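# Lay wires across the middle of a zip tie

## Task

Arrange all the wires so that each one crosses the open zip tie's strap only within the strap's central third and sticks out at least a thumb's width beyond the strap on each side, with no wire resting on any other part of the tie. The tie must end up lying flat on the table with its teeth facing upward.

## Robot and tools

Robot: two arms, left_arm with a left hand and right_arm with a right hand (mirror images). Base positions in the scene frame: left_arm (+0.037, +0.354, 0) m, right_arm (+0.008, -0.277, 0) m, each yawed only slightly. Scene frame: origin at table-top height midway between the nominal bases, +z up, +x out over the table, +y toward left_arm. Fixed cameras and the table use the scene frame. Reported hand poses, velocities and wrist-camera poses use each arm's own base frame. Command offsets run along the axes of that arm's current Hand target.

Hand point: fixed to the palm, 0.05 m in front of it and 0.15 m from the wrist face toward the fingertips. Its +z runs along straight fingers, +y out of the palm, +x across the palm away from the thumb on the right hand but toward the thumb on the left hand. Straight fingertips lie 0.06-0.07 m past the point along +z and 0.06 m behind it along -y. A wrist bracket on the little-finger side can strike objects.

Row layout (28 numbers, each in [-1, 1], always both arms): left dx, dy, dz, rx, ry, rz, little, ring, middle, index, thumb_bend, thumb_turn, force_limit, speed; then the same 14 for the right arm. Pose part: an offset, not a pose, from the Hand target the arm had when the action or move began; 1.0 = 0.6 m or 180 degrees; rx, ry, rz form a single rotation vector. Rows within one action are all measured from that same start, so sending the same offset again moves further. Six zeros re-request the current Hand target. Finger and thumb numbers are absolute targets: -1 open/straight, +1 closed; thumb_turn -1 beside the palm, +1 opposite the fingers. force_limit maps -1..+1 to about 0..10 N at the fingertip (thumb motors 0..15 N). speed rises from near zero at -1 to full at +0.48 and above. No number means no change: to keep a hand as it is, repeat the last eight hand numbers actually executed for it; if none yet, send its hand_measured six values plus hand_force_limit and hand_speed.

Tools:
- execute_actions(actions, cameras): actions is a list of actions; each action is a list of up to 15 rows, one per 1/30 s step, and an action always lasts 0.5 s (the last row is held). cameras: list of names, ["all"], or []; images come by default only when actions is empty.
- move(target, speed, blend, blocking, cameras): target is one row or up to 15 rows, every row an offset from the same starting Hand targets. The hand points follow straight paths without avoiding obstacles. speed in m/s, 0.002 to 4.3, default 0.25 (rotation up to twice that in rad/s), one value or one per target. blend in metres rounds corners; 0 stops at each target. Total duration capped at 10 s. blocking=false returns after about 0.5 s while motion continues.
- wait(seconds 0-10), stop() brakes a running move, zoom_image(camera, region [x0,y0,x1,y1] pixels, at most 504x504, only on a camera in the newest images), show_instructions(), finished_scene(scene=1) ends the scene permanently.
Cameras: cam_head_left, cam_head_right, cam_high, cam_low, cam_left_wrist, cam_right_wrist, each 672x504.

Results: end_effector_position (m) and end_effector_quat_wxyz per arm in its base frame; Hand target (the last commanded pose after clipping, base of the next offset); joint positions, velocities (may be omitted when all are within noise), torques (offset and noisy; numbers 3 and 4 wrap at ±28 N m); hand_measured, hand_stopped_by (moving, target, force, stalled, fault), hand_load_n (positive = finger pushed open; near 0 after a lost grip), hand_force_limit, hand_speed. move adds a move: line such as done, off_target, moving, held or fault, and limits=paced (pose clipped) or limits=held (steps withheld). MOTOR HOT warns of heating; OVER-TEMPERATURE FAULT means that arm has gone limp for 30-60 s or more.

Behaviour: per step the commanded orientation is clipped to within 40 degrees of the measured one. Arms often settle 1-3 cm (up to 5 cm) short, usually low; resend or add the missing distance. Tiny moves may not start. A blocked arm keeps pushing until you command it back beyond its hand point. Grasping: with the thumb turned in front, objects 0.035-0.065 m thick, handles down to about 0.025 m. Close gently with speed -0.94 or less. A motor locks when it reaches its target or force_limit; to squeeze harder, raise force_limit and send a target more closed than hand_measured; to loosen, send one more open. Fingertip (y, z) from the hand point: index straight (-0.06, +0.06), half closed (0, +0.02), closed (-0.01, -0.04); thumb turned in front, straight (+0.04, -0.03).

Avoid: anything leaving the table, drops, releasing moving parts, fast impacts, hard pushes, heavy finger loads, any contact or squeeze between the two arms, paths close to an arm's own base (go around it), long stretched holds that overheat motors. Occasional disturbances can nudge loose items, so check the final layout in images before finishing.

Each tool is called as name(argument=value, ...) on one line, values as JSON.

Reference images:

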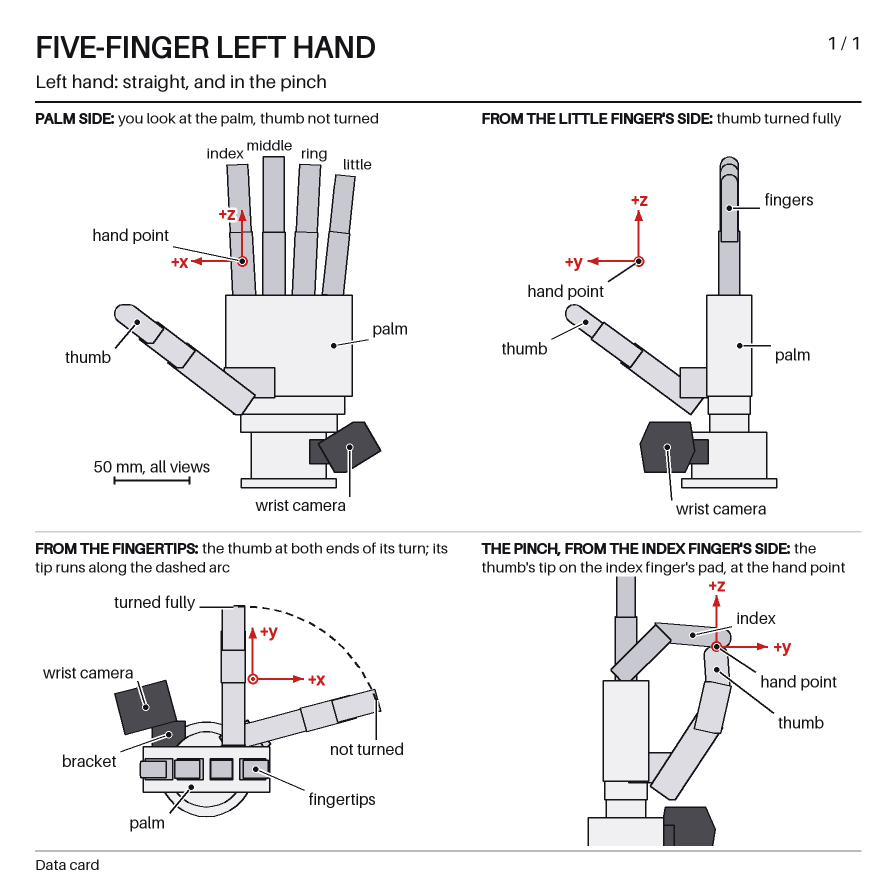

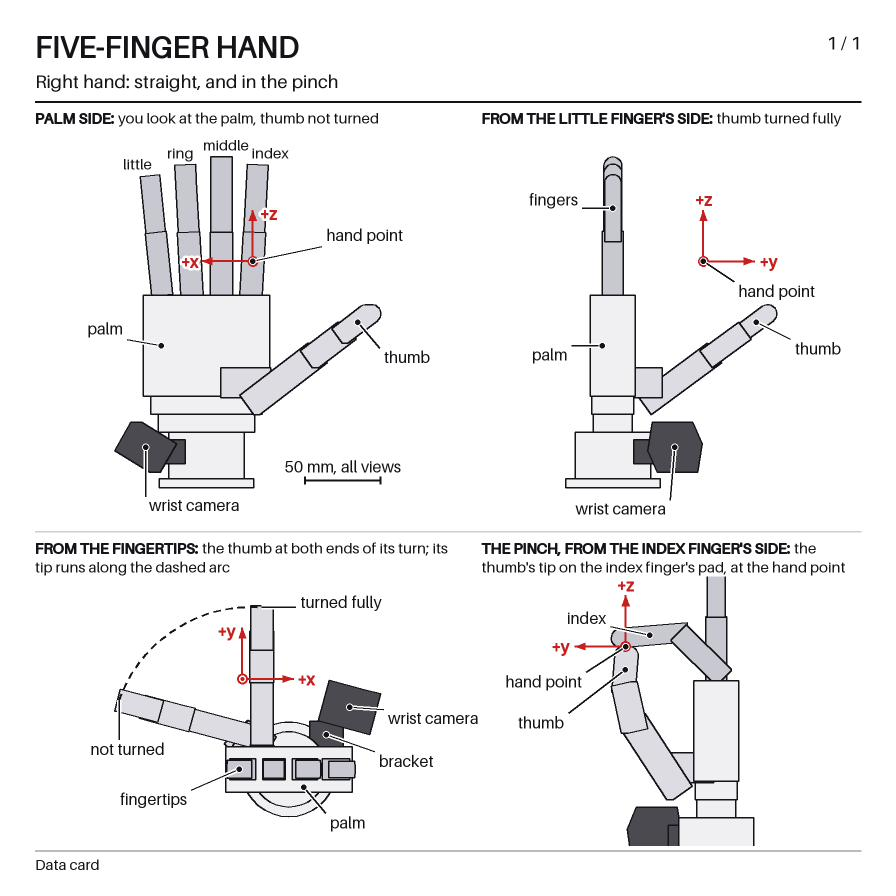

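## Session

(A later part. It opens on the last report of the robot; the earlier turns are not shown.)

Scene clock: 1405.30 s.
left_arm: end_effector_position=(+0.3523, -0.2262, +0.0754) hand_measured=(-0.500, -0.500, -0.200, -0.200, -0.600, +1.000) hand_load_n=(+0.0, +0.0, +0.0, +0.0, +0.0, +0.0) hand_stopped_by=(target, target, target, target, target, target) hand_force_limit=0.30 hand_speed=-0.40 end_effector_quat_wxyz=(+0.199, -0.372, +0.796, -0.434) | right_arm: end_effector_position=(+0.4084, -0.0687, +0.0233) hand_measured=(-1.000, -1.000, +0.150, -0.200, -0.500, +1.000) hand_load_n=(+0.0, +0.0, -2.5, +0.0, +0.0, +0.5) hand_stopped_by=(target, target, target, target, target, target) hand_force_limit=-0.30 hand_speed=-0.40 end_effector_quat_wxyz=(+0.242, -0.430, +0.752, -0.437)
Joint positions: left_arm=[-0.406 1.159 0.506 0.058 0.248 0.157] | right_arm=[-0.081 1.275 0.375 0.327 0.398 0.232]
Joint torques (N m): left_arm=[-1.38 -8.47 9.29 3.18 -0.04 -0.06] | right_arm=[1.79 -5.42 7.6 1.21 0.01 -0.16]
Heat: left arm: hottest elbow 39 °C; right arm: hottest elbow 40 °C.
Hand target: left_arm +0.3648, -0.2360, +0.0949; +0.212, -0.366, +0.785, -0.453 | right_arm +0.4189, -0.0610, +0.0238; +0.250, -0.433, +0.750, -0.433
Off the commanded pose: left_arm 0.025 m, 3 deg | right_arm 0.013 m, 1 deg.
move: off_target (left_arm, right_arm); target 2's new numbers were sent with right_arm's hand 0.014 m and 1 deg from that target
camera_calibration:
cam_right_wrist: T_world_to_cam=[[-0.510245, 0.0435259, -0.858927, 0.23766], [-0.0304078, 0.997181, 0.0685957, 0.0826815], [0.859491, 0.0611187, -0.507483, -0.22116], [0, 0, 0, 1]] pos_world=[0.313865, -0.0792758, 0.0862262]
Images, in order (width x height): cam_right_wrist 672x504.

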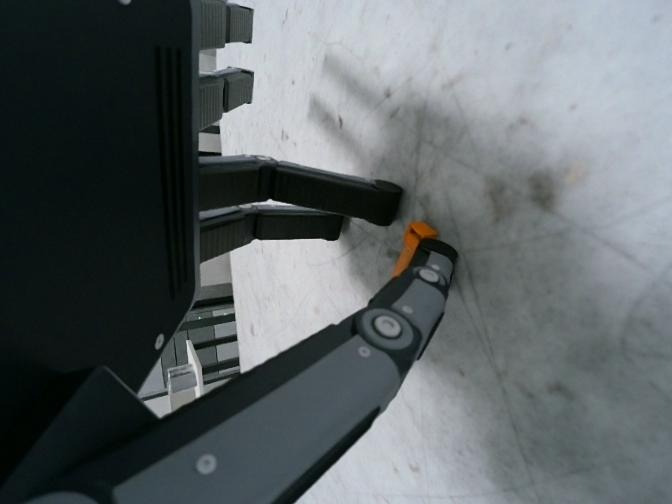

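move(target=[0,0,0,0,0,0,-0.5,-0.5,-0.2,-0.2,-0.6,1,0.3,-0.4, 0,0,0,0,0,0,-1,-1,0.66,0.33,-0.46,1,-0.1,-0.8], speed=0.05, cameras=["cam_right_wrist"])

zoom_image(camera="cam_right_wrist", region=[300, 150, 500, 350])

Scene clock: 1412.50 s.
left_arm: end_effector_position=(+0.3523, -0.2262, +0.0754) hand_measured=(-0.500, -0.500, -0.200, -0.200, -0.600, +1.000) hand_load_n=(+0.0, +0.0, +0.0, +0.0, +0.0, +0.0) hand_stopped_by=(target, target, target, target, target, target) hand_force_limit=0.30 hand_speed=-0.40 end_effector_quat_wxyz=(+0.199, -0.372, +0.796, -0.434) | right_arm: end_effector_position=(+0.4086, -0.0675, +0.0225) hand_measured=(-1.000, -1.000, +0.312, +0.330, -0.464, +1.000) hand_load_n=(+0.0, +0.0, +6.0, +0.0, +6.0, +0.0) hand_stopped_by=(target, target, force, target, target, target) hand_force_limit=-0.10 hand_speed=-0.80 end_effector_quat_wxyz=(+0.243, -0.431, +0.752, -0.436)
Joint positions: left_arm=[-0.406 1.159 0.506 0.058 0.248 0.157] | right_arm=[-0.079 1.278 0.375 0.328 0.397 0.234]
Joint torques (N m): left_arm=[-0.85 -8.23 9.33 3.1 -0.06 -0.04] | right_arm=[1.9 -5.19 7.84 1.1 0.07 -0.2]
Heat: left arm: hottest elbow 39 °C; right arm: hottest elbow 40 °C.
Hand target: left_arm +0.3648, -0.2360, +0.0949; +0.212, -0.366, +0.785, -0.453 | right_arm +0.4189, -0.0610, +0.0238; +0.250, -0.433, +0.750, -0.433
Off the commanded pose: left_arm 0.025 m, 3 deg | right_arm 0.012 m, 1 deg.
move: off_target (left_arm, right_arm)
camera_calibration:
cam_right_wrist: T_world_to_cam=[[-0.510962, 0.0438324, -0.858485, 0.237299], [-0.0328621, 0.996973, 0.0704625, 0.0824452], [0.858975, 0.0642153, -0.507975, -0.221432], [0, 0, 0, 1]] pos_world=[0.314165, -0.0783778, 0.0854268]
Images, in order (width x height): cam_right_wrist 672x504.

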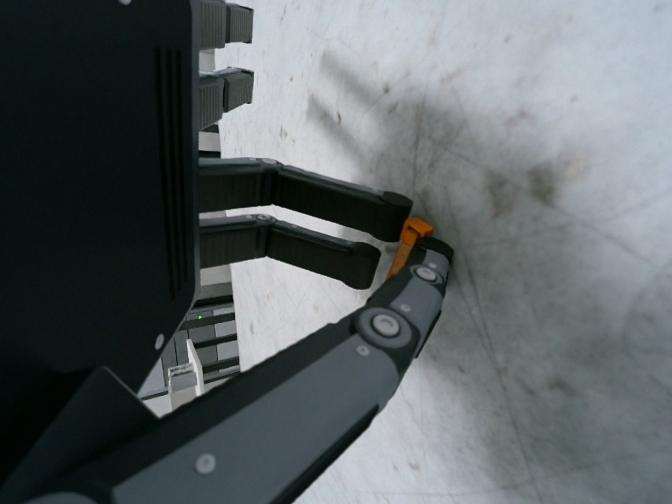

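Scaled by 2.520 from the camera's 672x504 image, which has a finer 960x720 frame.

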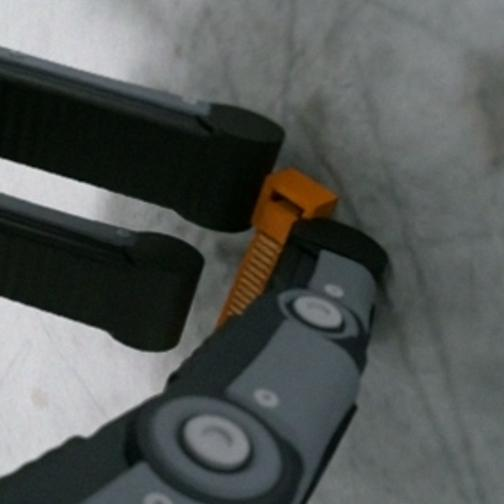

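move(target=[0,0,0,0,0,0,-0.5,-0.5,-0.2,-0.2,-0.6,1,0.3,-0.4, 0,-0.0505,-0.0292,0,0,0,-1,-1,0.66,0.33,-0.46,1,-0.1,-0.8], speed=0.05, cameras=["cam_right_wrist","cam_low","cam_head_right"])

zoom_image(camera="cam_right_wrist", region=[300, 150, 500, 350])

zoom_image(camera="cam_low", region=[0, 230, 200, 370])

Scene clock: 1418.43 s.
left_arm: end_effector_position=(+0.3523, -0.2262, +0.0754) hand_measured=(-0.500, -0.500, -0.200, -0.200, -0.600, +1.000) hand_load_n=(+0.0, +0.0, +0.0, +0.0, +0.0, +0.0) hand_stopped_by=(target, target, target, target, target, target) hand_force_limit=0.30 hand_speed=-0.40 end_effector_quat_wxyz=(+0.199, -0.372, +0.796, -0.434) | right_arm: end_effector_position=(+0.3984, -0.0662, +0.0398) hand_measured=(-1.000, -1.000, +0.312, +0.330, -0.464, +1.000) hand_load_n=(+0.0, +0.0, +5.0, +0.0, +7.0, +0.5) hand_stopped_by=(target, target, force, target, target, target) hand_force_limit=-0.10 hand_speed=-0.80 end_effector_quat_wxyz=(+0.233, -0.437, +0.756, -0.427)
Joint positions: left_arm=[-0.406 1.159 0.506 0.058 0.248 0.157] | right_arm=[-0.079 1.178 0.392 0.179 0.395 0.235]
Joint torques (N m): left_arm=[-1.03 -8.53 9.32 3.04 -0.06 -0.03] | right_arm=[1.55 -6.83 10.19 0.57 0.17 -0.21]
Heat: left arm: hottest elbow 39 °C; right arm: hottest elbow 40 °C.
Hand target: left_arm +0.3648, -0.2360, +0.0949; +0.212, -0.366, +0.785, -0.453 | right_arm +0.4190, -0.0610, +0.0590; +0.250, -0.433, +0.750, -0.433
Off the commanded pose: left_arm 0.025 m, 3 deg | right_arm 0.028 m, 2 deg.
move: off_target (left_arm, right_arm)
camera_calibration:
cam_right_wrist: T_world_to_cam=[[-0.537234, 0.0474227, -0.842099, 0.257021], [-0.0314343, 0.996599, 0.0761775, 0.078891], [0.842847, 0.067396, -0.533916, -0.196282], [0, 0, 0, 1]] pos_world=[0.305996, -0.0775826, 0.105629]
Images, in order (width x height): cam_head_right 672x504, cam_low 672x504, cam_right_wrist 672x504.

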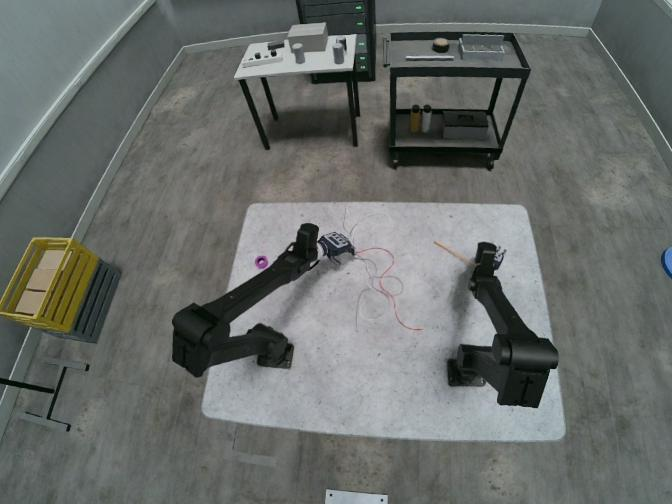

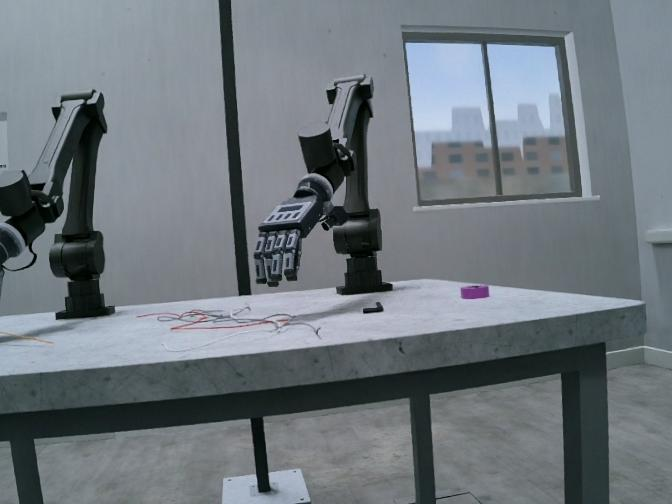

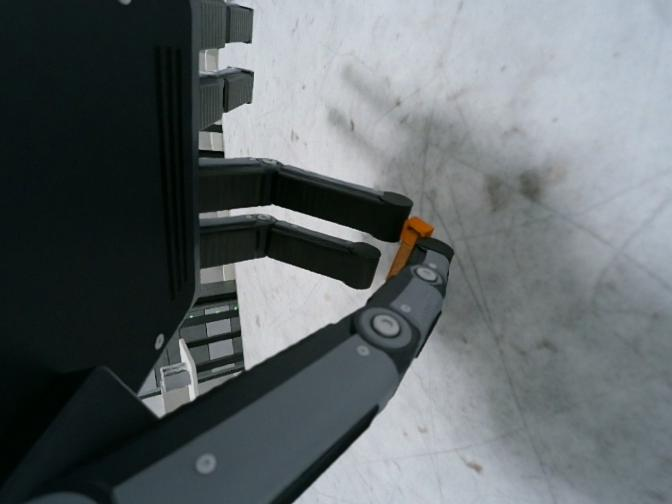

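Scaled by 2.520 from the camera's 672x504 image, which has a finer 960x720 frame.

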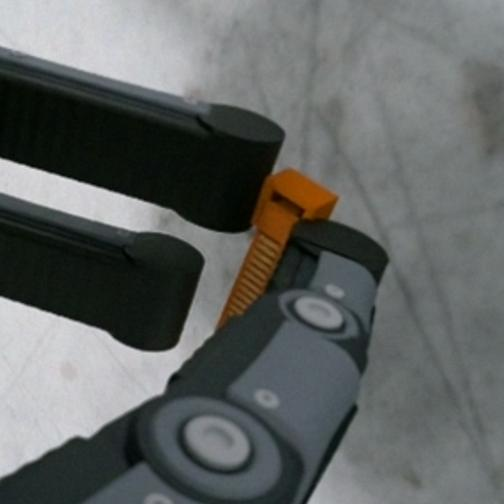

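Scaled by 2.520 from the camera's 672x504 image, which has a finer 960x720 frame.

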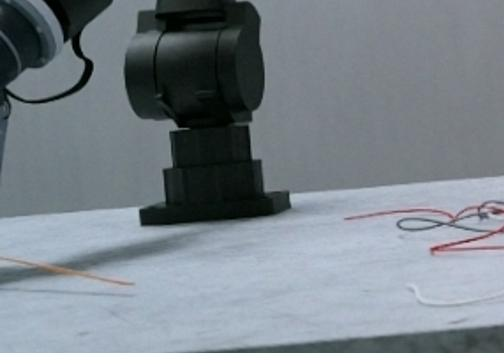

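execute_actions(actions=[], cameras=["all"])

Scene clock: 1480.33 s.
left_arm: end_effector_position=(+0.3523, -0.2262, +0.0754) hand_measured=(-0.500, -0.500, -0.200, -0.200, -0.600, +1.000) hand_load_n=(+0.0, +0.0, +0.0, +0.0, +0.5, +0.0) hand_stopped_by=(target, target, target, target, target, target) hand_force_limit=0.30 hand_speed=-0.40 end_effector_quat_wxyz=(+0.199, -0.372, +0.796, -0.434) | right_arm: end_effector_position=(+0.3984, -0.0662, +0.0398) hand_measured=(-1.000, -1.000, +0.312, +0.330, -0.464, +1.000) hand_load_n=(+0.0, +0.0, +5.5, +0.0, +7.0, +0.5) hand_stopped_by=(target, target, force, target, target, target) hand_force_limit=-0.10 hand_speed=-0.80 end_effector_quat_wxyz=(+0.233, -0.437, +0.756, -0.427)
Joint positions: left_arm=[-0.406 1.159 0.506 0.058 0.248 0.157] | right_arm=[-0.079 1.178 0.392 0.179 0.395 0.235]
Joint velocities: within noise
Joint torques (N m): left_arm=[-1.14 -8.7 9.31 3.07 -0.02 -0.04] | right_arm=[1.9 -6.65 10.06 0.43 0.14 -0.15]
Heat: left arm: hottest elbow 39 °C; right arm: hottest elbow 43 °C.
Hand target: left_arm +0.3648, -0.2360, +0.0949; +0.212, -0.366, +0.785, -0.453 | right_arm +0.4190, -0.0610, +0.0590; +0.250, -0.433, +0.750, -0.433
Off the commanded pose: left_arm 0.025 m, 3 deg | right_arm 0.028 m, 2 deg.
camera_calibration:
cam_left_wrist: T_world_to_cam=[[0.230746, -0.514674, 0.825752, -0.263405], [-0.956509, -0.275631, 0.0954896, 0.271248], [0.178457, -0.811873, -0.555891, -0.0898486], [0, 0, 0, 1]] pos_world=[0.336265, -0.133749, 0.14166]
cam_right_wrist: T_world_to_cam=[[-0.537234, 0.0474227, -0.842099, 0.257021], [-0.0314343, 0.996599, 0.0761775, 0.078891], [0.842847, 0.067396, -0.533916, -0.196282], [0, 0, 0, 1]] pos_world=[0.305996, -0.0775826, 0.105629]

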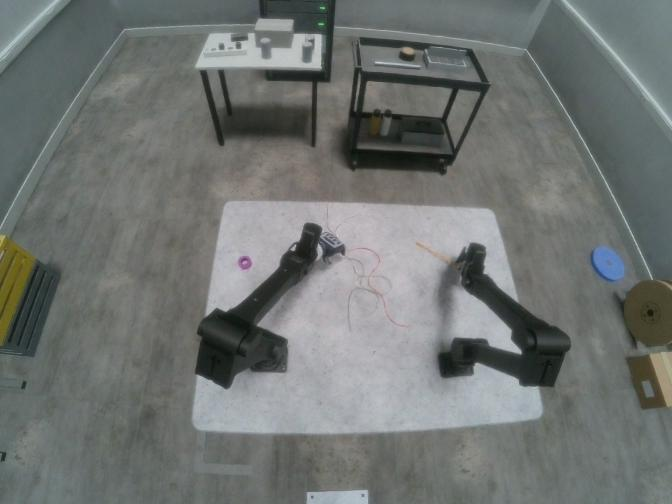

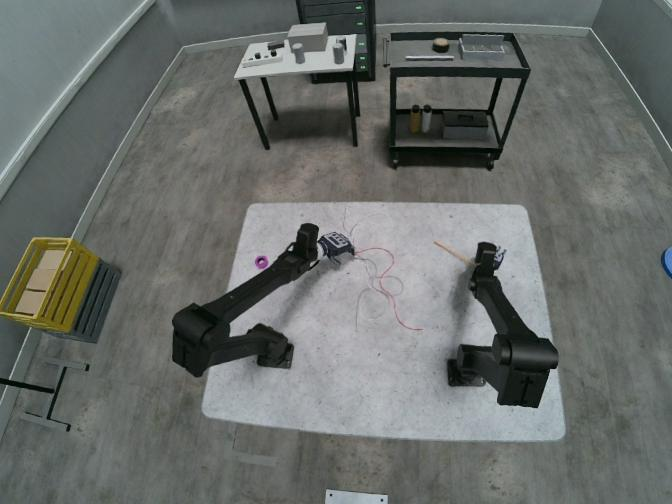

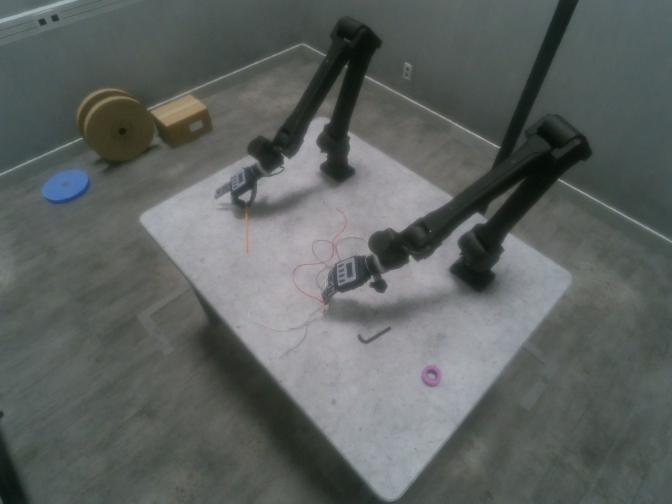

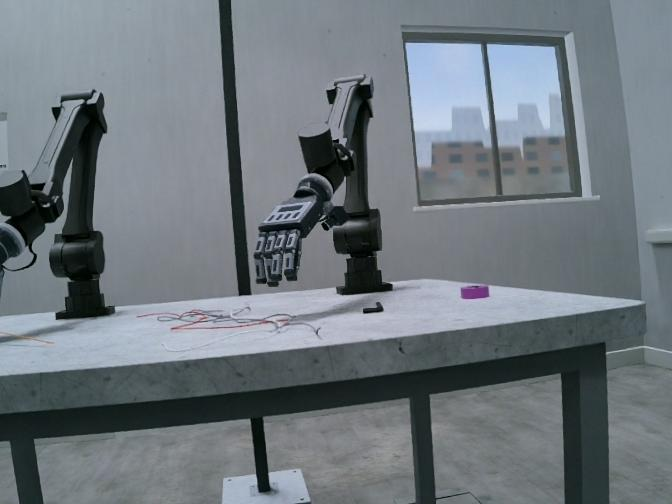

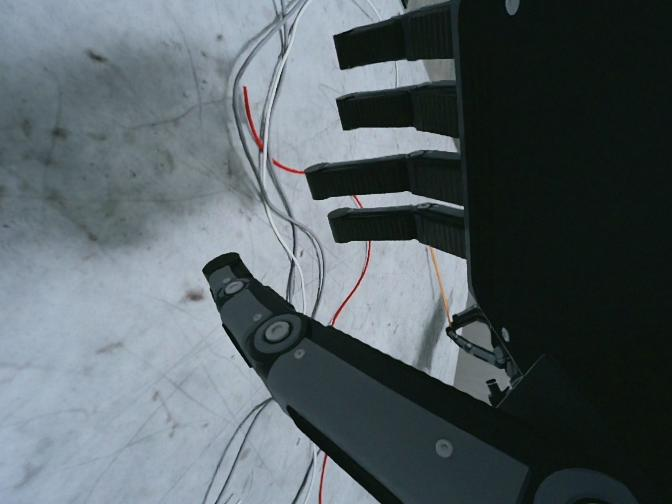

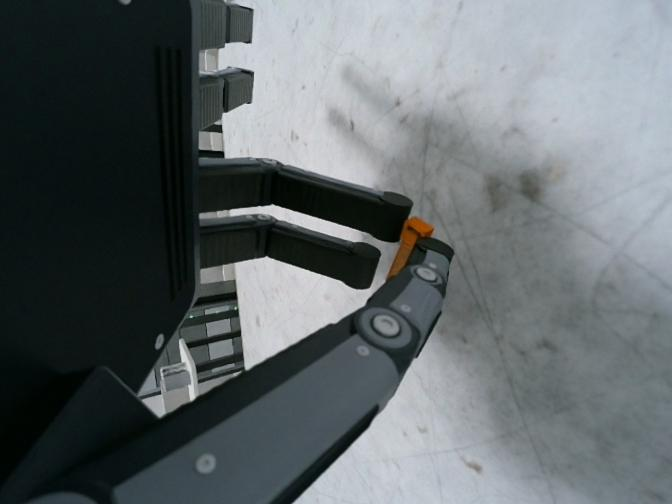

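zoom_image(camera="cam_head_right", region=[320, 200, 460, 340])

zoom_image(camera="cam_left_wrist", region=[170, 0, 504, 504])

zoom_image(camera="cam_high", region=[230, 190, 400, 370])

Scaled by 3.600 from the camera's 672x504 image, which has a finer 960x720 frame.

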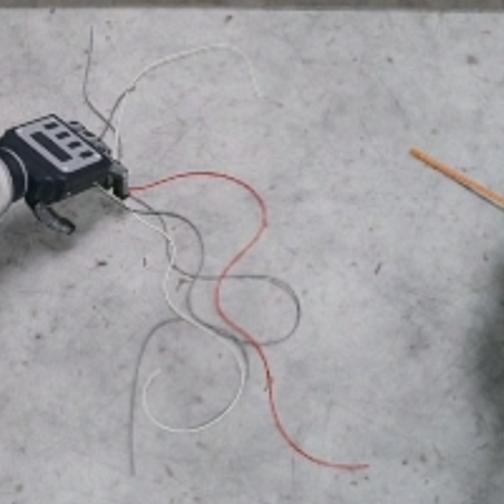

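Scaled by 1.000.

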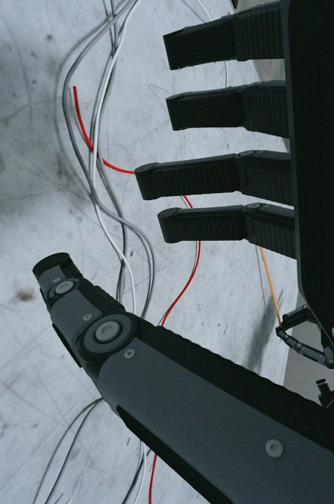

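Scaled by 2.800 from the camera's 672x504 image, which has a finer 960x720 frame.

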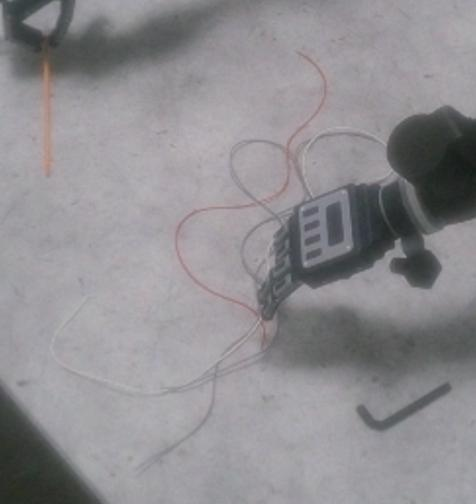

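move(target=[[0,0.0357,-0.0953,0,0,0,-0.5,-0.5,-0.2,-0.2,-0.6,1,0.3,-0.4, 0,-0.0866,-0.05,0,0,0,-1,-1,0.66,0.33,-0.46,1,-0.1,-0.8],[0,0.0357,-0.0953,0,0,0,-0.5,-0.5,-0.2,-0.2,-0.6,1,0.3,-0.4, -0.5176,-0.1512,0.0588,0,-0.3368,-0.1944,-1,-1,0.66,0.33,-0.46,1,-0.1,-0.8]], speed=0.12, cameras=["cam_head_right","cam_high","cam_right_wrist","cam_left_wrist"])

Scene clock: 1629.07 s.
left_arm: end_effector_position=(+0.3164, -0.2014, +0.1035) hand_measured=(-0.500, -0.500, -0.200, -0.200, -0.600, +1.000) hand_load_n=(+0.0, +0.0, +0.0, +0.0, +0.0, +0.0) hand_stopped_by=(target, target, target, target, target, target) hand_force_limit=0.30 hand_speed=-0.40 end_effector_quat_wxyz=(+0.208, -0.366, +0.784, -0.456) | right_arm: end_effector_position=(+0.6234, +0.1600, +0.1079) hand_measured=(-1.000, -1.000, +0.312, +0.330, -0.464, +1.000) hand_load_n=(+0.0, +0.0, +5.0, +0.0, +7.0, +0.0) hand_stopped_by=(target, target, force, target, target, target) hand_force_limit=-0.10 hand_speed=-0.80 end_effector_quat_wxyz=(-0.447, +0.784, -0.380, +0.205)
Joint positions: left_arm=[-0.36 0.928 0.426 -0.046 0.299 0.169] | right_arm=[0.091 1.734 1.213 -0.109 -0.504 -0.317]
Joint torques (N m): left_arm=[0.26 -5.13 8.44 1.89 0.24 0.23] | right_arm=[1.49 -14.45 11.9 0.66 -0.27 -0.31]
Heat: left arm: hottest elbow 40 °C; right arm: hottest elbow 44 °C.
Hand target: left_arm +0.3188, -0.1973, +0.1049; +0.212, -0.365, +0.785, -0.453 | right_arm +0.6397, +0.1703, +0.1196; -0.453, +0.785, -0.366, +0.211
Off the commanded pose: left_arm 0.005 m, 1 deg | right_arm 0.023 m, 2 deg.
move: off_target (right_arm)
camera_calibration:
cam_left_wrist: T_world_to_cam=[[0.196261, -0.485335, 0.852016, -0.251504], [-0.960406, -0.270374, 0.0672149, 0.246291], [0.197741, -0.831473, -0.519183, -0.0615524], [0, 0, 0, 1]] pos_world=[0.298072, -0.106652, 0.165774]
cam_right_wrist: T_world_to_cam=[[-0.24581, -0.453537, -0.856669, 0.324428], [-0.943389, 0.314983, 0.103936, 0.529926], [0.222698, 0.83372, -0.505288, -0.103925], [0, 0, 0, 1]] pos_world=[0.602818, 0.0668666, 0.170337]
Images, in order (width x height): cam_head_right 672x504, cam_high 672x504, cam_left_wrist 672x504, cam_right_wrist 672x504.

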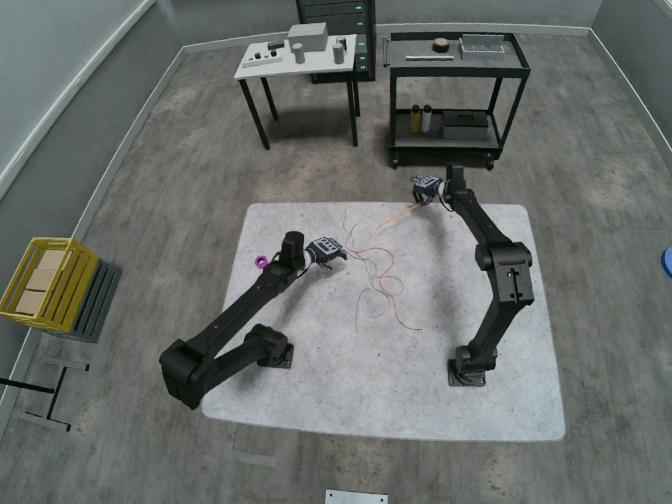

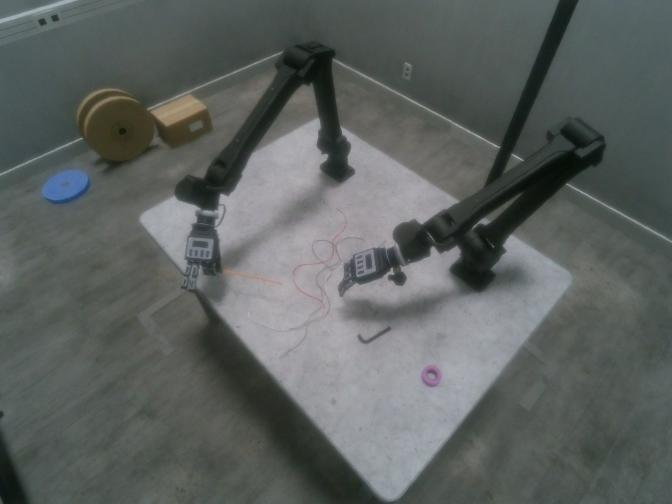

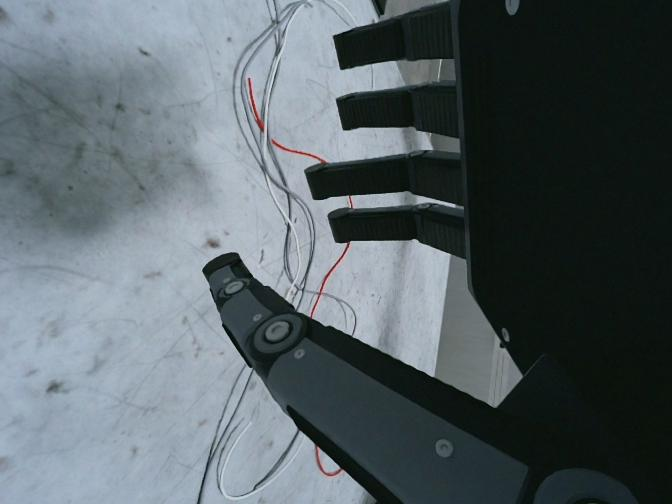

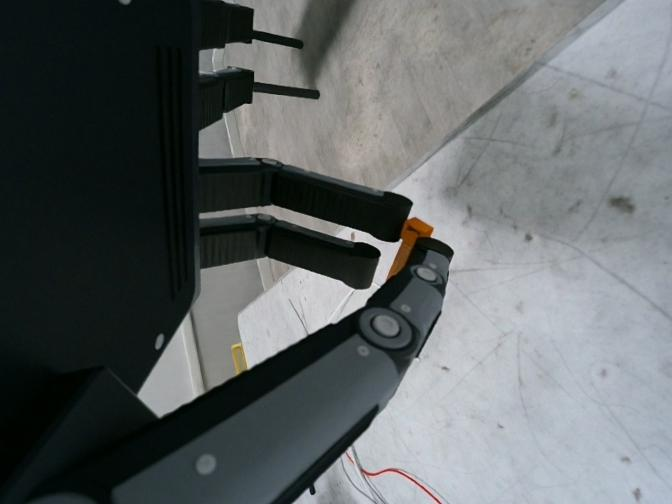

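zoom_image(camera="cam_head_right", region=[300, 160, 480, 340])

zoom_image(camera="cam_high", region=[180, 190, 400, 370])

zoom_image(camera="cam_left_wrist", region=[200, 0, 400, 200])

Scaled by 2.800 from the camera's 672x504 image, which has a finer 960x720 frame.

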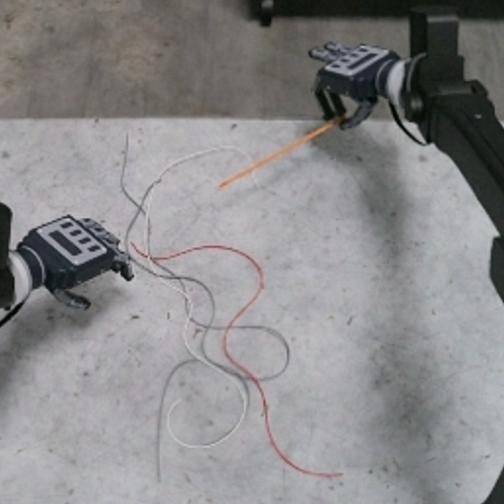

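Scaled by 2.291 from the camera's 672x504 image, which has a finer 960x720 frame.

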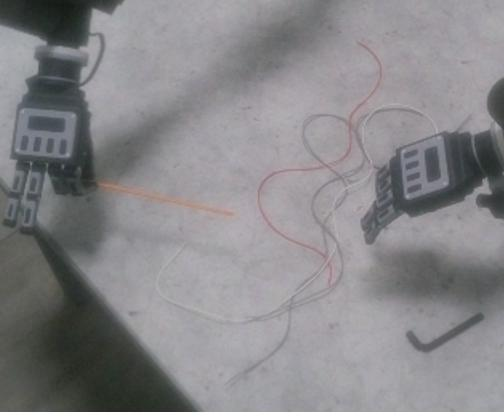

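Scaled by 2.520 from the camera's 672x504 image, which has a finer 960x720 frame.

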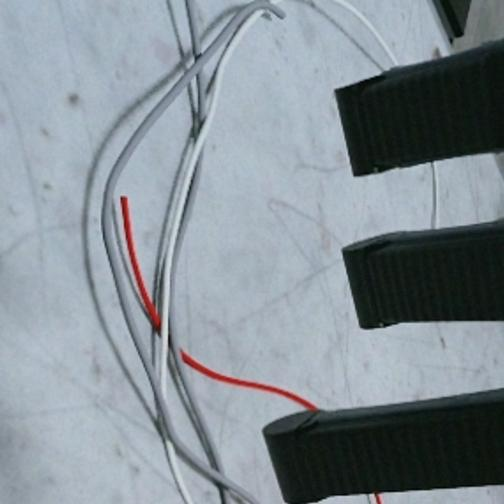

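move(target=[-0.0153,-0.1008,0.2316,0,-0.2502,-0.1444,-1,-1,-0.3,-0.3,-0.55,1,0.3,-0.4, 0,0,0,0,0,0,-1,-1,0.66,0.33,-0.46,1,-0.1,-0.8], speed=0.12, cameras=["cam_left_wrist"])

Scene clock: 1692.73 s.
left_arm: end_effector_position=(+0.4296, -0.2693, +0.0737) hand_measured=(-1.000, -1.000, -0.300, -0.300, -0.550, +1.000) hand_load_n=(+0.0, +0.0, +0.0, +0.0, +0.0, +0.0) hand_stopped_by=(target, target, target, target, target, target) hand_force_limit=0.30 hand_speed=-0.40 end_effector_quat_wxyz=(-0.392, +0.672, -0.552, +0.300) | right_arm: end_effector_position=(+0.6234, +0.1599, +0.1079) hand_measured=(-1.000, -1.000, +0.312, +0.330, -0.464, +1.000) hand_load_n=(-0.5, +0.0, +5.5, +0.0, +7.0, +0.0) hand_stopped_by=(target, target, force, target, target, target) hand_force_limit=-0.10 hand_speed=-0.80 end_effector_quat_wxyz=(-0.447, +0.784, -0.380, +0.205)
Joint positions: left_arm=[-0.75 1.458 0.797 -0.159 -0.794 -0.617] | right_arm=[0.091 1.734 1.213 -0.109 -0.504 -0.317]
Joint torques (N m): left_arm=[-2.02 -11.05 10.21 1.28 -0.59 0] | right_arm=[1.08 -14.21 11.93 0.54 -0.27 -0.28]
Heat: left arm: hottest elbow 40 °C; right arm: hottest elbow 44 °C.
Hand target: left_arm +0.4400, -0.2871, +0.0879; -0.389, +0.673, -0.545, +0.315 | right_arm +0.6397, +0.1703, +0.1196; -0.453, +0.785, -0.366, +0.211
Off the commanded pose: left_arm 0.025 m, 2 deg | right_arm 0.023 m, 2 deg.
move: off_target (left_arm, right_arm)
camera_calibration:
cam_left_wrist: T_world_to_cam=[[0.525046, -0.168883, 0.83415, -0.335971], [-0.370987, -0.927511, 0.045728, -0.0899241], [0.765961, -0.333468, -0.549639, -0.263673], [0, 0, 0, 1]] pos_world=[0.345003, -0.228072, 0.139437]
Images, in order (width x height): cam_left_wrist 672x504.

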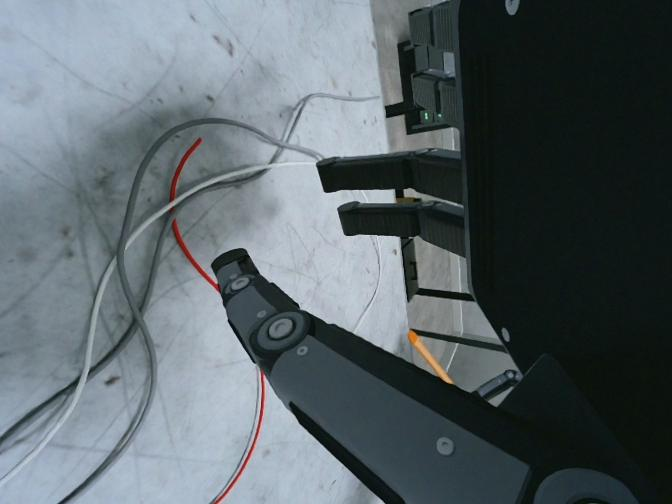

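zoom_image(camera="cam_left_wrist", region=[80, 90, 340, 350])

Scaled by 1.938 from the camera's 672x504 image, which has a finer 960x720 frame.

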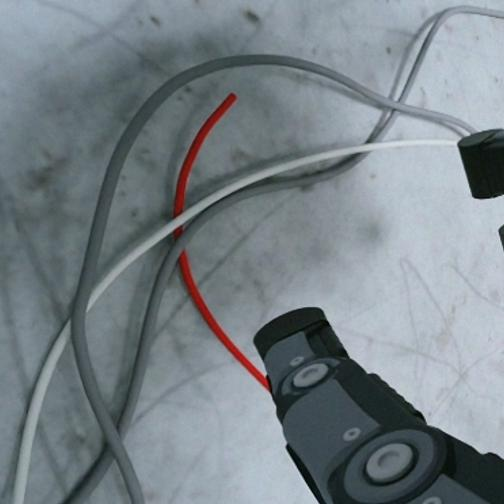

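move(target=[0.0142,0.0833,0.049,0,0,0,-1,-1,-0.3,-0.3,-0.55,1,0.3,-0.4, 0,0,0,0,0,0,-1,-1,0.66,0.33,-0.46,1,-0.1,-0.8], speed=0.08, cameras=["cam_left_wrist"])

Scene clock: 1719.10 s.
left_arm: end_effector_position=(+0.4405, -0.2845, +0.0273) hand_measured=(-1.000, -1.000, -0.300, -0.300, -0.550, +1.000) hand_load_n=(+0.0, +0.0, +0.0, +0.0, +0.0, +0.0) hand_stopped_by=(target, target, target, target, target, target) hand_force_limit=0.30 hand_speed=-0.40 end_effector_quat_wxyz=(-0.392, +0.672, -0.550, +0.303) | right_arm: end_effector_position=(+0.6234, +0.1599, +0.1079) hand_measured=(-1.000, -1.000, +0.312, +0.330, -0.464, +1.000) hand_load_n=(+0.0, +0.0, +5.0, +0.0, +7.0, +0.5) hand_stopped_by=(target, target, force, target, target, target) hand_force_limit=-0.10 hand_speed=-0.80 end_effector_quat_wxyz=(-0.447, +0.784, -0.380, +0.205)
Joint positions: left_arm=[-0.76 1.598 0.797 -0.02 -0.802 -0.629] | right_arm=[0.091 1.734 1.213 -0.109 -0.504 -0.317]
Joint torques (N m): left_arm=[-1.55 -12.98 7.09 2.54 -0.65 -0.03] | right_arm=[1.38 -14.15 11.99 0.38 -0.26 -0.29]
Heat: left arm: hottest elbow 41 °C; right arm: hottest elbow 45 °C.
Hand target: left_arm +0.4424, -0.2953, +0.0299; -0.389, +0.673, -0.545, +0.315 | right_arm +0.6397, +0.1703, +0.1196; -0.453, +0.785, -0.366, +0.211
Off the commanded pose: left_arm 0.011 m, 2 deg | right_arm 0.023 m, 2 deg.
move: off_target (left_arm, right_arm)
camera_calibration:
cam_left_wrist: T_world_to_cam=[[0.521558, -0.163971, 0.837312, -0.3026], [-0.369506, -0.927965, 0.0484401, -0.0986796], [0.769054, -0.334656, -0.544575, -0.30447], [0, 0, 0, 1]] pos_world=[0.355514, -0.243081, 0.0923441]
Images, in order (width x height): cam_left_wrist 672x504.

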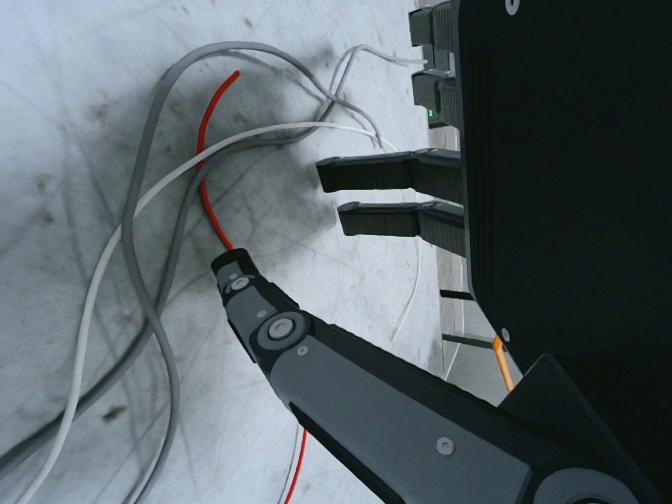

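move(target=[0,0.007,-0.0157,0,0,0,-1,-1,-0.3,-0.3,-0.55,1,0.3,-0.4, 0,0,0,0,0,0,-1,-1,0.66,0.33,-0.46,1,-0.1,-0.8], speed=0.08, cameras=["cam_left_wrist"])

Scene clock: 1736.63 s.
left_arm: end_effector_position=(+0.4346, -0.2914, +0.0272) hand_measured=(-1.000, -1.000, -0.300, -0.300, -0.550, +1.000) hand_load_n=(+0.0, +0.0, +0.0, +0.0, +0.0, +0.0) hand_stopped_by=(target, target, target, target, target, target) hand_force_limit=0.30 hand_speed=-0.40 end_effector_quat_wxyz=(-0.392, +0.672, -0.548, +0.308) | right_arm: end_effector_position=(+0.6234, +0.1599, +0.1079) hand_measured=(-1.000, -1.000, +0.312, +0.330, -0.464, +1.000) hand_load_n=(+0.0, +0.0, +5.0, +0.0, +7.0, +0.5) hand_stopped_by=(target, target, force, target, target, target) hand_force_limit=-0.10 hand_speed=-0.80 end_effector_quat_wxyz=(-0.447, +0.784, -0.380, +0.205)
Joint positions: left_arm=[-0.781 1.598 0.793 -0.02 -0.816 -0.65] | right_arm=[0.091 1.734 1.213 -0.109 -0.504 -0.317]
Joint torques (N m): left_arm=[-1.32 -13.86 6.42 1.83 -0.66 -0.01] | right_arm=[1.96 -14.51 12.05 0.53 -0.22 -0.32]
Heat: left arm: hottest elbow 40 °C; right arm: hottest elbow 45 °C.
Hand target: left_arm +0.4324, -0.2974, +0.0310; -0.389, +0.673, -0.545, +0.315 | right_arm +0.6397, +0.1703, +0.1196; -0.453, +0.785, -0.366, +0.211
Off the commanded pose: left_arm 0.007 m, 1 deg | right_arm 0.023 m, 2 deg.
move: off_target (right_arm)
camera_calibration:
cam_left_wrist: T_world_to_cam=[[0.51417, -0.15881, 0.842857, -0.296127], [-0.371578, -0.926943, 0.0520214, -0.106204], [0.773019, -0.339935, -0.535617, -0.305739], [0, 0, 0, 1]] pos_world=[0.349138, -0.249405, 0.0913584]
Images, in order (width x height): cam_left_wrist 672x504.

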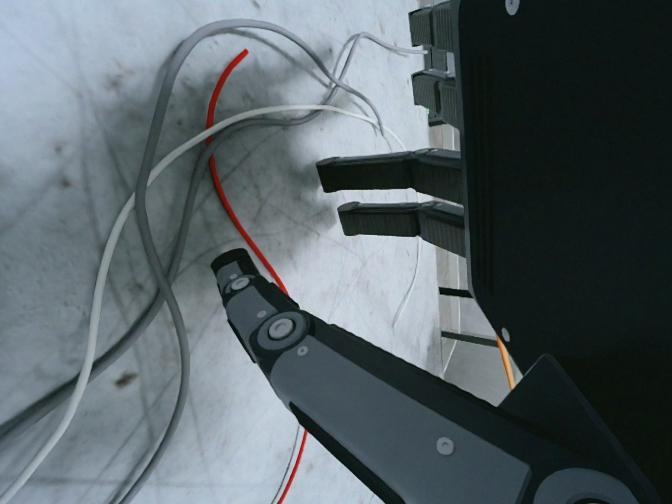

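move(target=[[0,0.0,0,0,0,0,-1,-1,0.15,0.15,-0.55,1,0.3,-0.5, 0,0,0,0,0,0,-1,-1,0.66,0.33,-0.46,1,-0.1,-0.8],[0,0.0137,0.0079,0,0,0,-1,-1,0.3,0.3,-0.45,1,0.3,-0.7, 0,0,0,0,0,0,-1,-1,0.66,0.33,-0.46,1,-0.1,-0.8]], speed=0.05, cameras=["cam_left_wrist"])

Scene clock: 1750.33 s.
left_arm: end_effector_position=(+0.4337, -0.2906, +0.0256) hand_measured=(-1.000, -1.000, +0.300, +0.300, -0.450, +1.000) hand_load_n=(+0.0, +0.0, +0.0, +0.0, +0.0, +0.0) hand_stopped_by=(target, target, target, target, target, target) hand_force_limit=0.30 hand_speed=-0.70 end_effector_quat_wxyz=(-0.392, +0.672, -0.547, +0.309) | right_arm: end_effector_position=(+0.6234, +0.1599, +0.1079) hand_measured=(-1.000, -1.000, +0.312, +0.330, -0.464, +1.000) hand_load_n=(+0.0, +0.0, +5.5, +0.0, +7.0, +0.5) hand_stopped_by=(target, target, force, target, target, target) hand_force_limit=-0.10 hand_speed=-0.80 end_effector_quat_wxyz=(-0.447, +0.784, -0.380, +0.205)
Joint positions: left_arm=[-0.781 1.598 0.785 -0.009 -0.816 -0.651] | right_arm=[0.091 1.734 1.213 -0.109 -0.504 -0.317]
Joint torques (N m): left_arm=[-1.08 -12.04 6.34 2.55 -0.65 -0.04] | right_arm=[1.67 -14.27 12.05 0.54 -0.24 -0.31]
Heat: left arm: hottest elbow 39 °C; right arm: hottest elbow 45 °C.
Hand target: left_arm +0.4324, -0.2974, +0.0215; -0.389, +0.673, -0.545, +0.315 | right_arm +0.6397, +0.1703, +0.1196; -0.453, +0.785, -0.366, +0.211
Off the commanded pose: left_arm 0.008 m, 1 deg | right_arm 0.023 m, 2 deg.
move: off_target (right_arm)
camera_calibration:
cam_left_wrist: T_world_to_cam=[[0.512061, -0.155932, 0.844677, -0.292438], [-0.371255, -0.926963, 0.0539393, -0.105876], [0.774573, -0.341211, -0.532552, -0.306757], [0, 0, 0, 1]] pos_world=[0.348045, -0.248412, 0.0893624]
Images, in order (width x height): cam_left_wrist 672x504.

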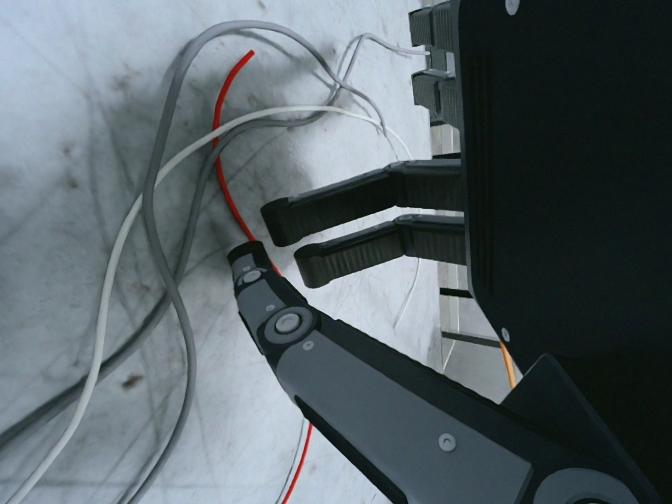

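zoom_image(camera="cam_left_wrist", region=[170, 110, 350, 310])

Scaled by 2.520 from the camera's 672x504 image, which has a finer 960x720 frame.

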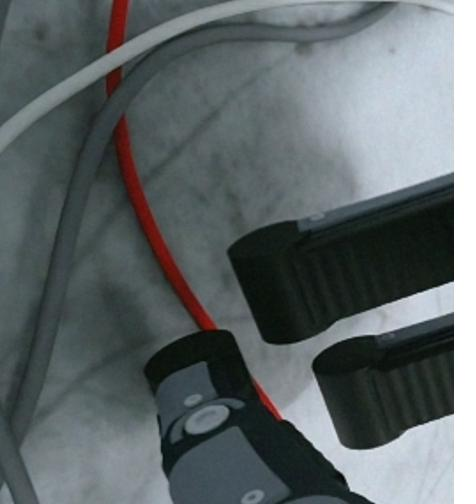

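move(target=[0,0.0130,0.0075,0,0,0,-1,-1,0.3,0.3,-0.45,1,0.3,-0.7, 0,0,0,0,0,0,-1,-1,0.66,0.33,-0.46,1,-0.1,-0.8], speed=0.04, cameras=["cam_left_wrist"])

Scene clock: 1765.67 s.
left_arm: end_effector_position=(+0.4345, -0.2917, +0.0197) hand_measured=(-1.000, -1.000, +0.300, +0.300, -0.450, +1.000) hand_load_n=(+0.0, +0.0, +0.0, +0.0, +0.5, -1.0) hand_stopped_by=(target, target, target, target, target, target) hand_force_limit=0.30 hand_speed=-0.70 end_effector_quat_wxyz=(-0.392, +0.672, -0.545, +0.312) | right_arm: end_effector_position=(+0.6234, +0.1599, +0.1079) hand_measured=(-1.000, -1.000, +0.312, +0.330, -0.464, +1.000) hand_load_n=(+0.0, +0.0, +5.0, +0.0, +7.0, +0.0) hand_stopped_by=(target, target, force, target, target, target) hand_force_limit=-0.10 hand_speed=-0.80 end_effector_quat_wxyz=(-0.447, +0.784, -0.380, +0.205)
Joint positions: left_arm=[-0.783 1.615 0.78 0.018 -0.818 -0.651] | right_arm=[0.091 1.734 1.213 -0.109 -0.504 -0.317]
Joint torques (N m): left_arm=[-0.62 -11.93 6.12 2.63 -0.57 -0.01] | right_arm=[2.08 -14.21 11.96 0.66 -0.25 -0.28]
Heat: left arm: hottest elbow 38 °C; right arm: hottest elbow 45 °C.
Hand target: left_arm +0.4324, -0.2974, +0.0126; -0.389, +0.673, -0.545, +0.315 | right_arm +0.6397, +0.1703, +0.1196; -0.453, +0.785, -0.366, +0.211
Off the commanded pose: left_arm 0.009 m, 1 deg | right_arm 0.023 m, 2 deg.
move: off_target (right_arm)
camera_calibration:
cam_left_wrist: T_world_to_cam=[[0.50799, -0.152776, 0.847706, -0.285354], [-0.371056, -0.926963, 0.0552964, -0.106396], [0.777344, -0.342636, -0.527576, -0.312577], [0, 0, 0, 1]] pos_world=[0.348458, -0.249321, 0.0828713]
Images, in order (width x height): cam_left_wrist 672x504.

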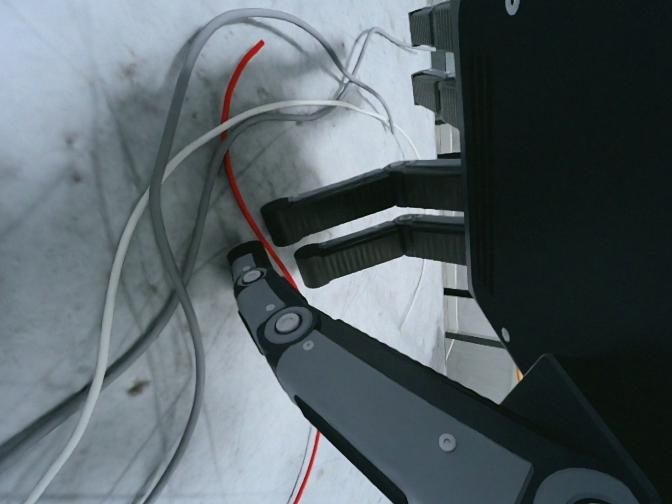

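move(target=[[0,0.006,0.0035,0,0,0,-1,-1,0.3,0.3,-0.45,1,0.3,-0.7, 0,0,0,0,0,0,-1,-1,0.66,0.33,-0.46,1,-0.1,-0.8],[0,0.0062,0.0036,0,0,0,-1,-1,0.65,0.3,-0.4,1,0.1,-0.8, 0,0,0,0,0,0,-1,-1,0.66,0.33,-0.46,1,-0.1,-0.8]], speed=0.04, cameras=["cam_left_wrist"])

Scene clock: 1774.00 s.
left_arm: end_effector_position=(+0.4349, -0.2917, +0.0185) hand_measured=(-1.000, -1.000, +0.388, +0.300, -0.404, +1.000) hand_load_n=(+0.0, +0.0, +7.5, -0.5, +4.5, -1.0) hand_stopped_by=(target, target, force, target, target, target) hand_force_limit=0.10 hand_speed=-0.80 end_effector_quat_wxyz=(-0.393, +0.673, -0.543, +0.314) | right_arm: end_effector_position=(+0.6234, +0.1599, +0.1079) hand_measured=(-1.000, -1.000, +0.312, +0.330, -0.464, +1.000) hand_load_n=(+0.0, +0.0, +5.5, +0.0, +7.0, +0.5) hand_stopped_by=(target, target, force, target, target, target) hand_force_limit=-0.10 hand_speed=-0.80 end_effector_quat_wxyz=(-0.447, +0.784, -0.380, +0.205)
Joint positions: left_arm=[-0.783 1.618 0.776 0.032 -0.821 -0.651] | right_arm=[0.091 1.734 1.213 -0.109 -0.504 -0.317]
Joint torques (N m): left_arm=[-1.08 -11.34 6.11 2.45 -0.47 -0.02] | right_arm=[1.55 -14.39 12 0.64 -0.26 -0.28]
Heat: left arm: hottest elbow 38 °C; right arm: hottest elbow 45 °C.
Hand target: left_arm +0.4323, -0.2974, +0.0081; -0.389, +0.673, -0.545, +0.315 | right_arm +0.6397, +0.1703, +0.1196; -0.453, +0.785, -0.366, +0.211
Off the commanded pose: left_arm 0.012 m, 1 deg | right_arm 0.023 m, 2 deg.
move: off_target (left_arm, right_arm); target 2's new numbers were sent with left_arm's hand 0.013 m and 0 deg from that target
camera_calibration:
cam_left_wrist: T_world_to_cam=[[0.502986, -0.149335, 0.851296, -0.281437], [-0.369822, -0.927424, 0.0558194, -0.106784], [0.781176, -0.342904, -0.521709, -0.315431], [0, 0, 0, 1]] pos_world=[0.348474, -0.249225, 0.0809833]
Images, in order (width x height): cam_left_wrist 672x504.

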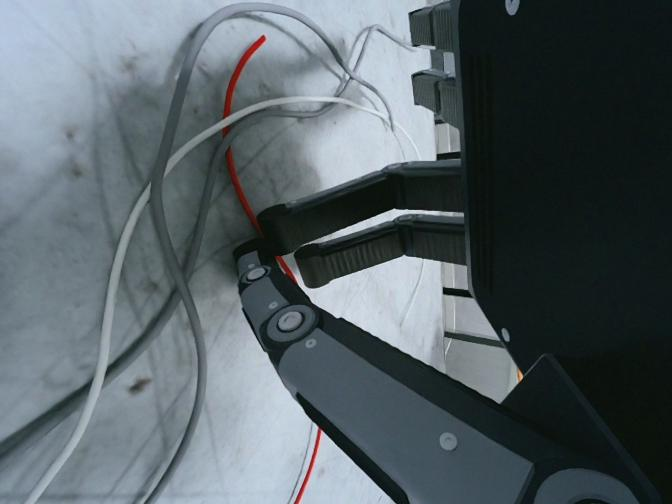

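zoom_image(camera="cam_left_wrist", region=[190, 160, 350, 320])

Scaled by 3.150 from the camera's 672x504 image, which has a finer 960x720 frame.

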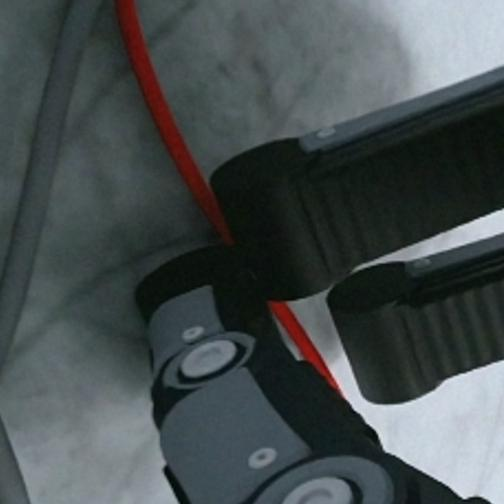

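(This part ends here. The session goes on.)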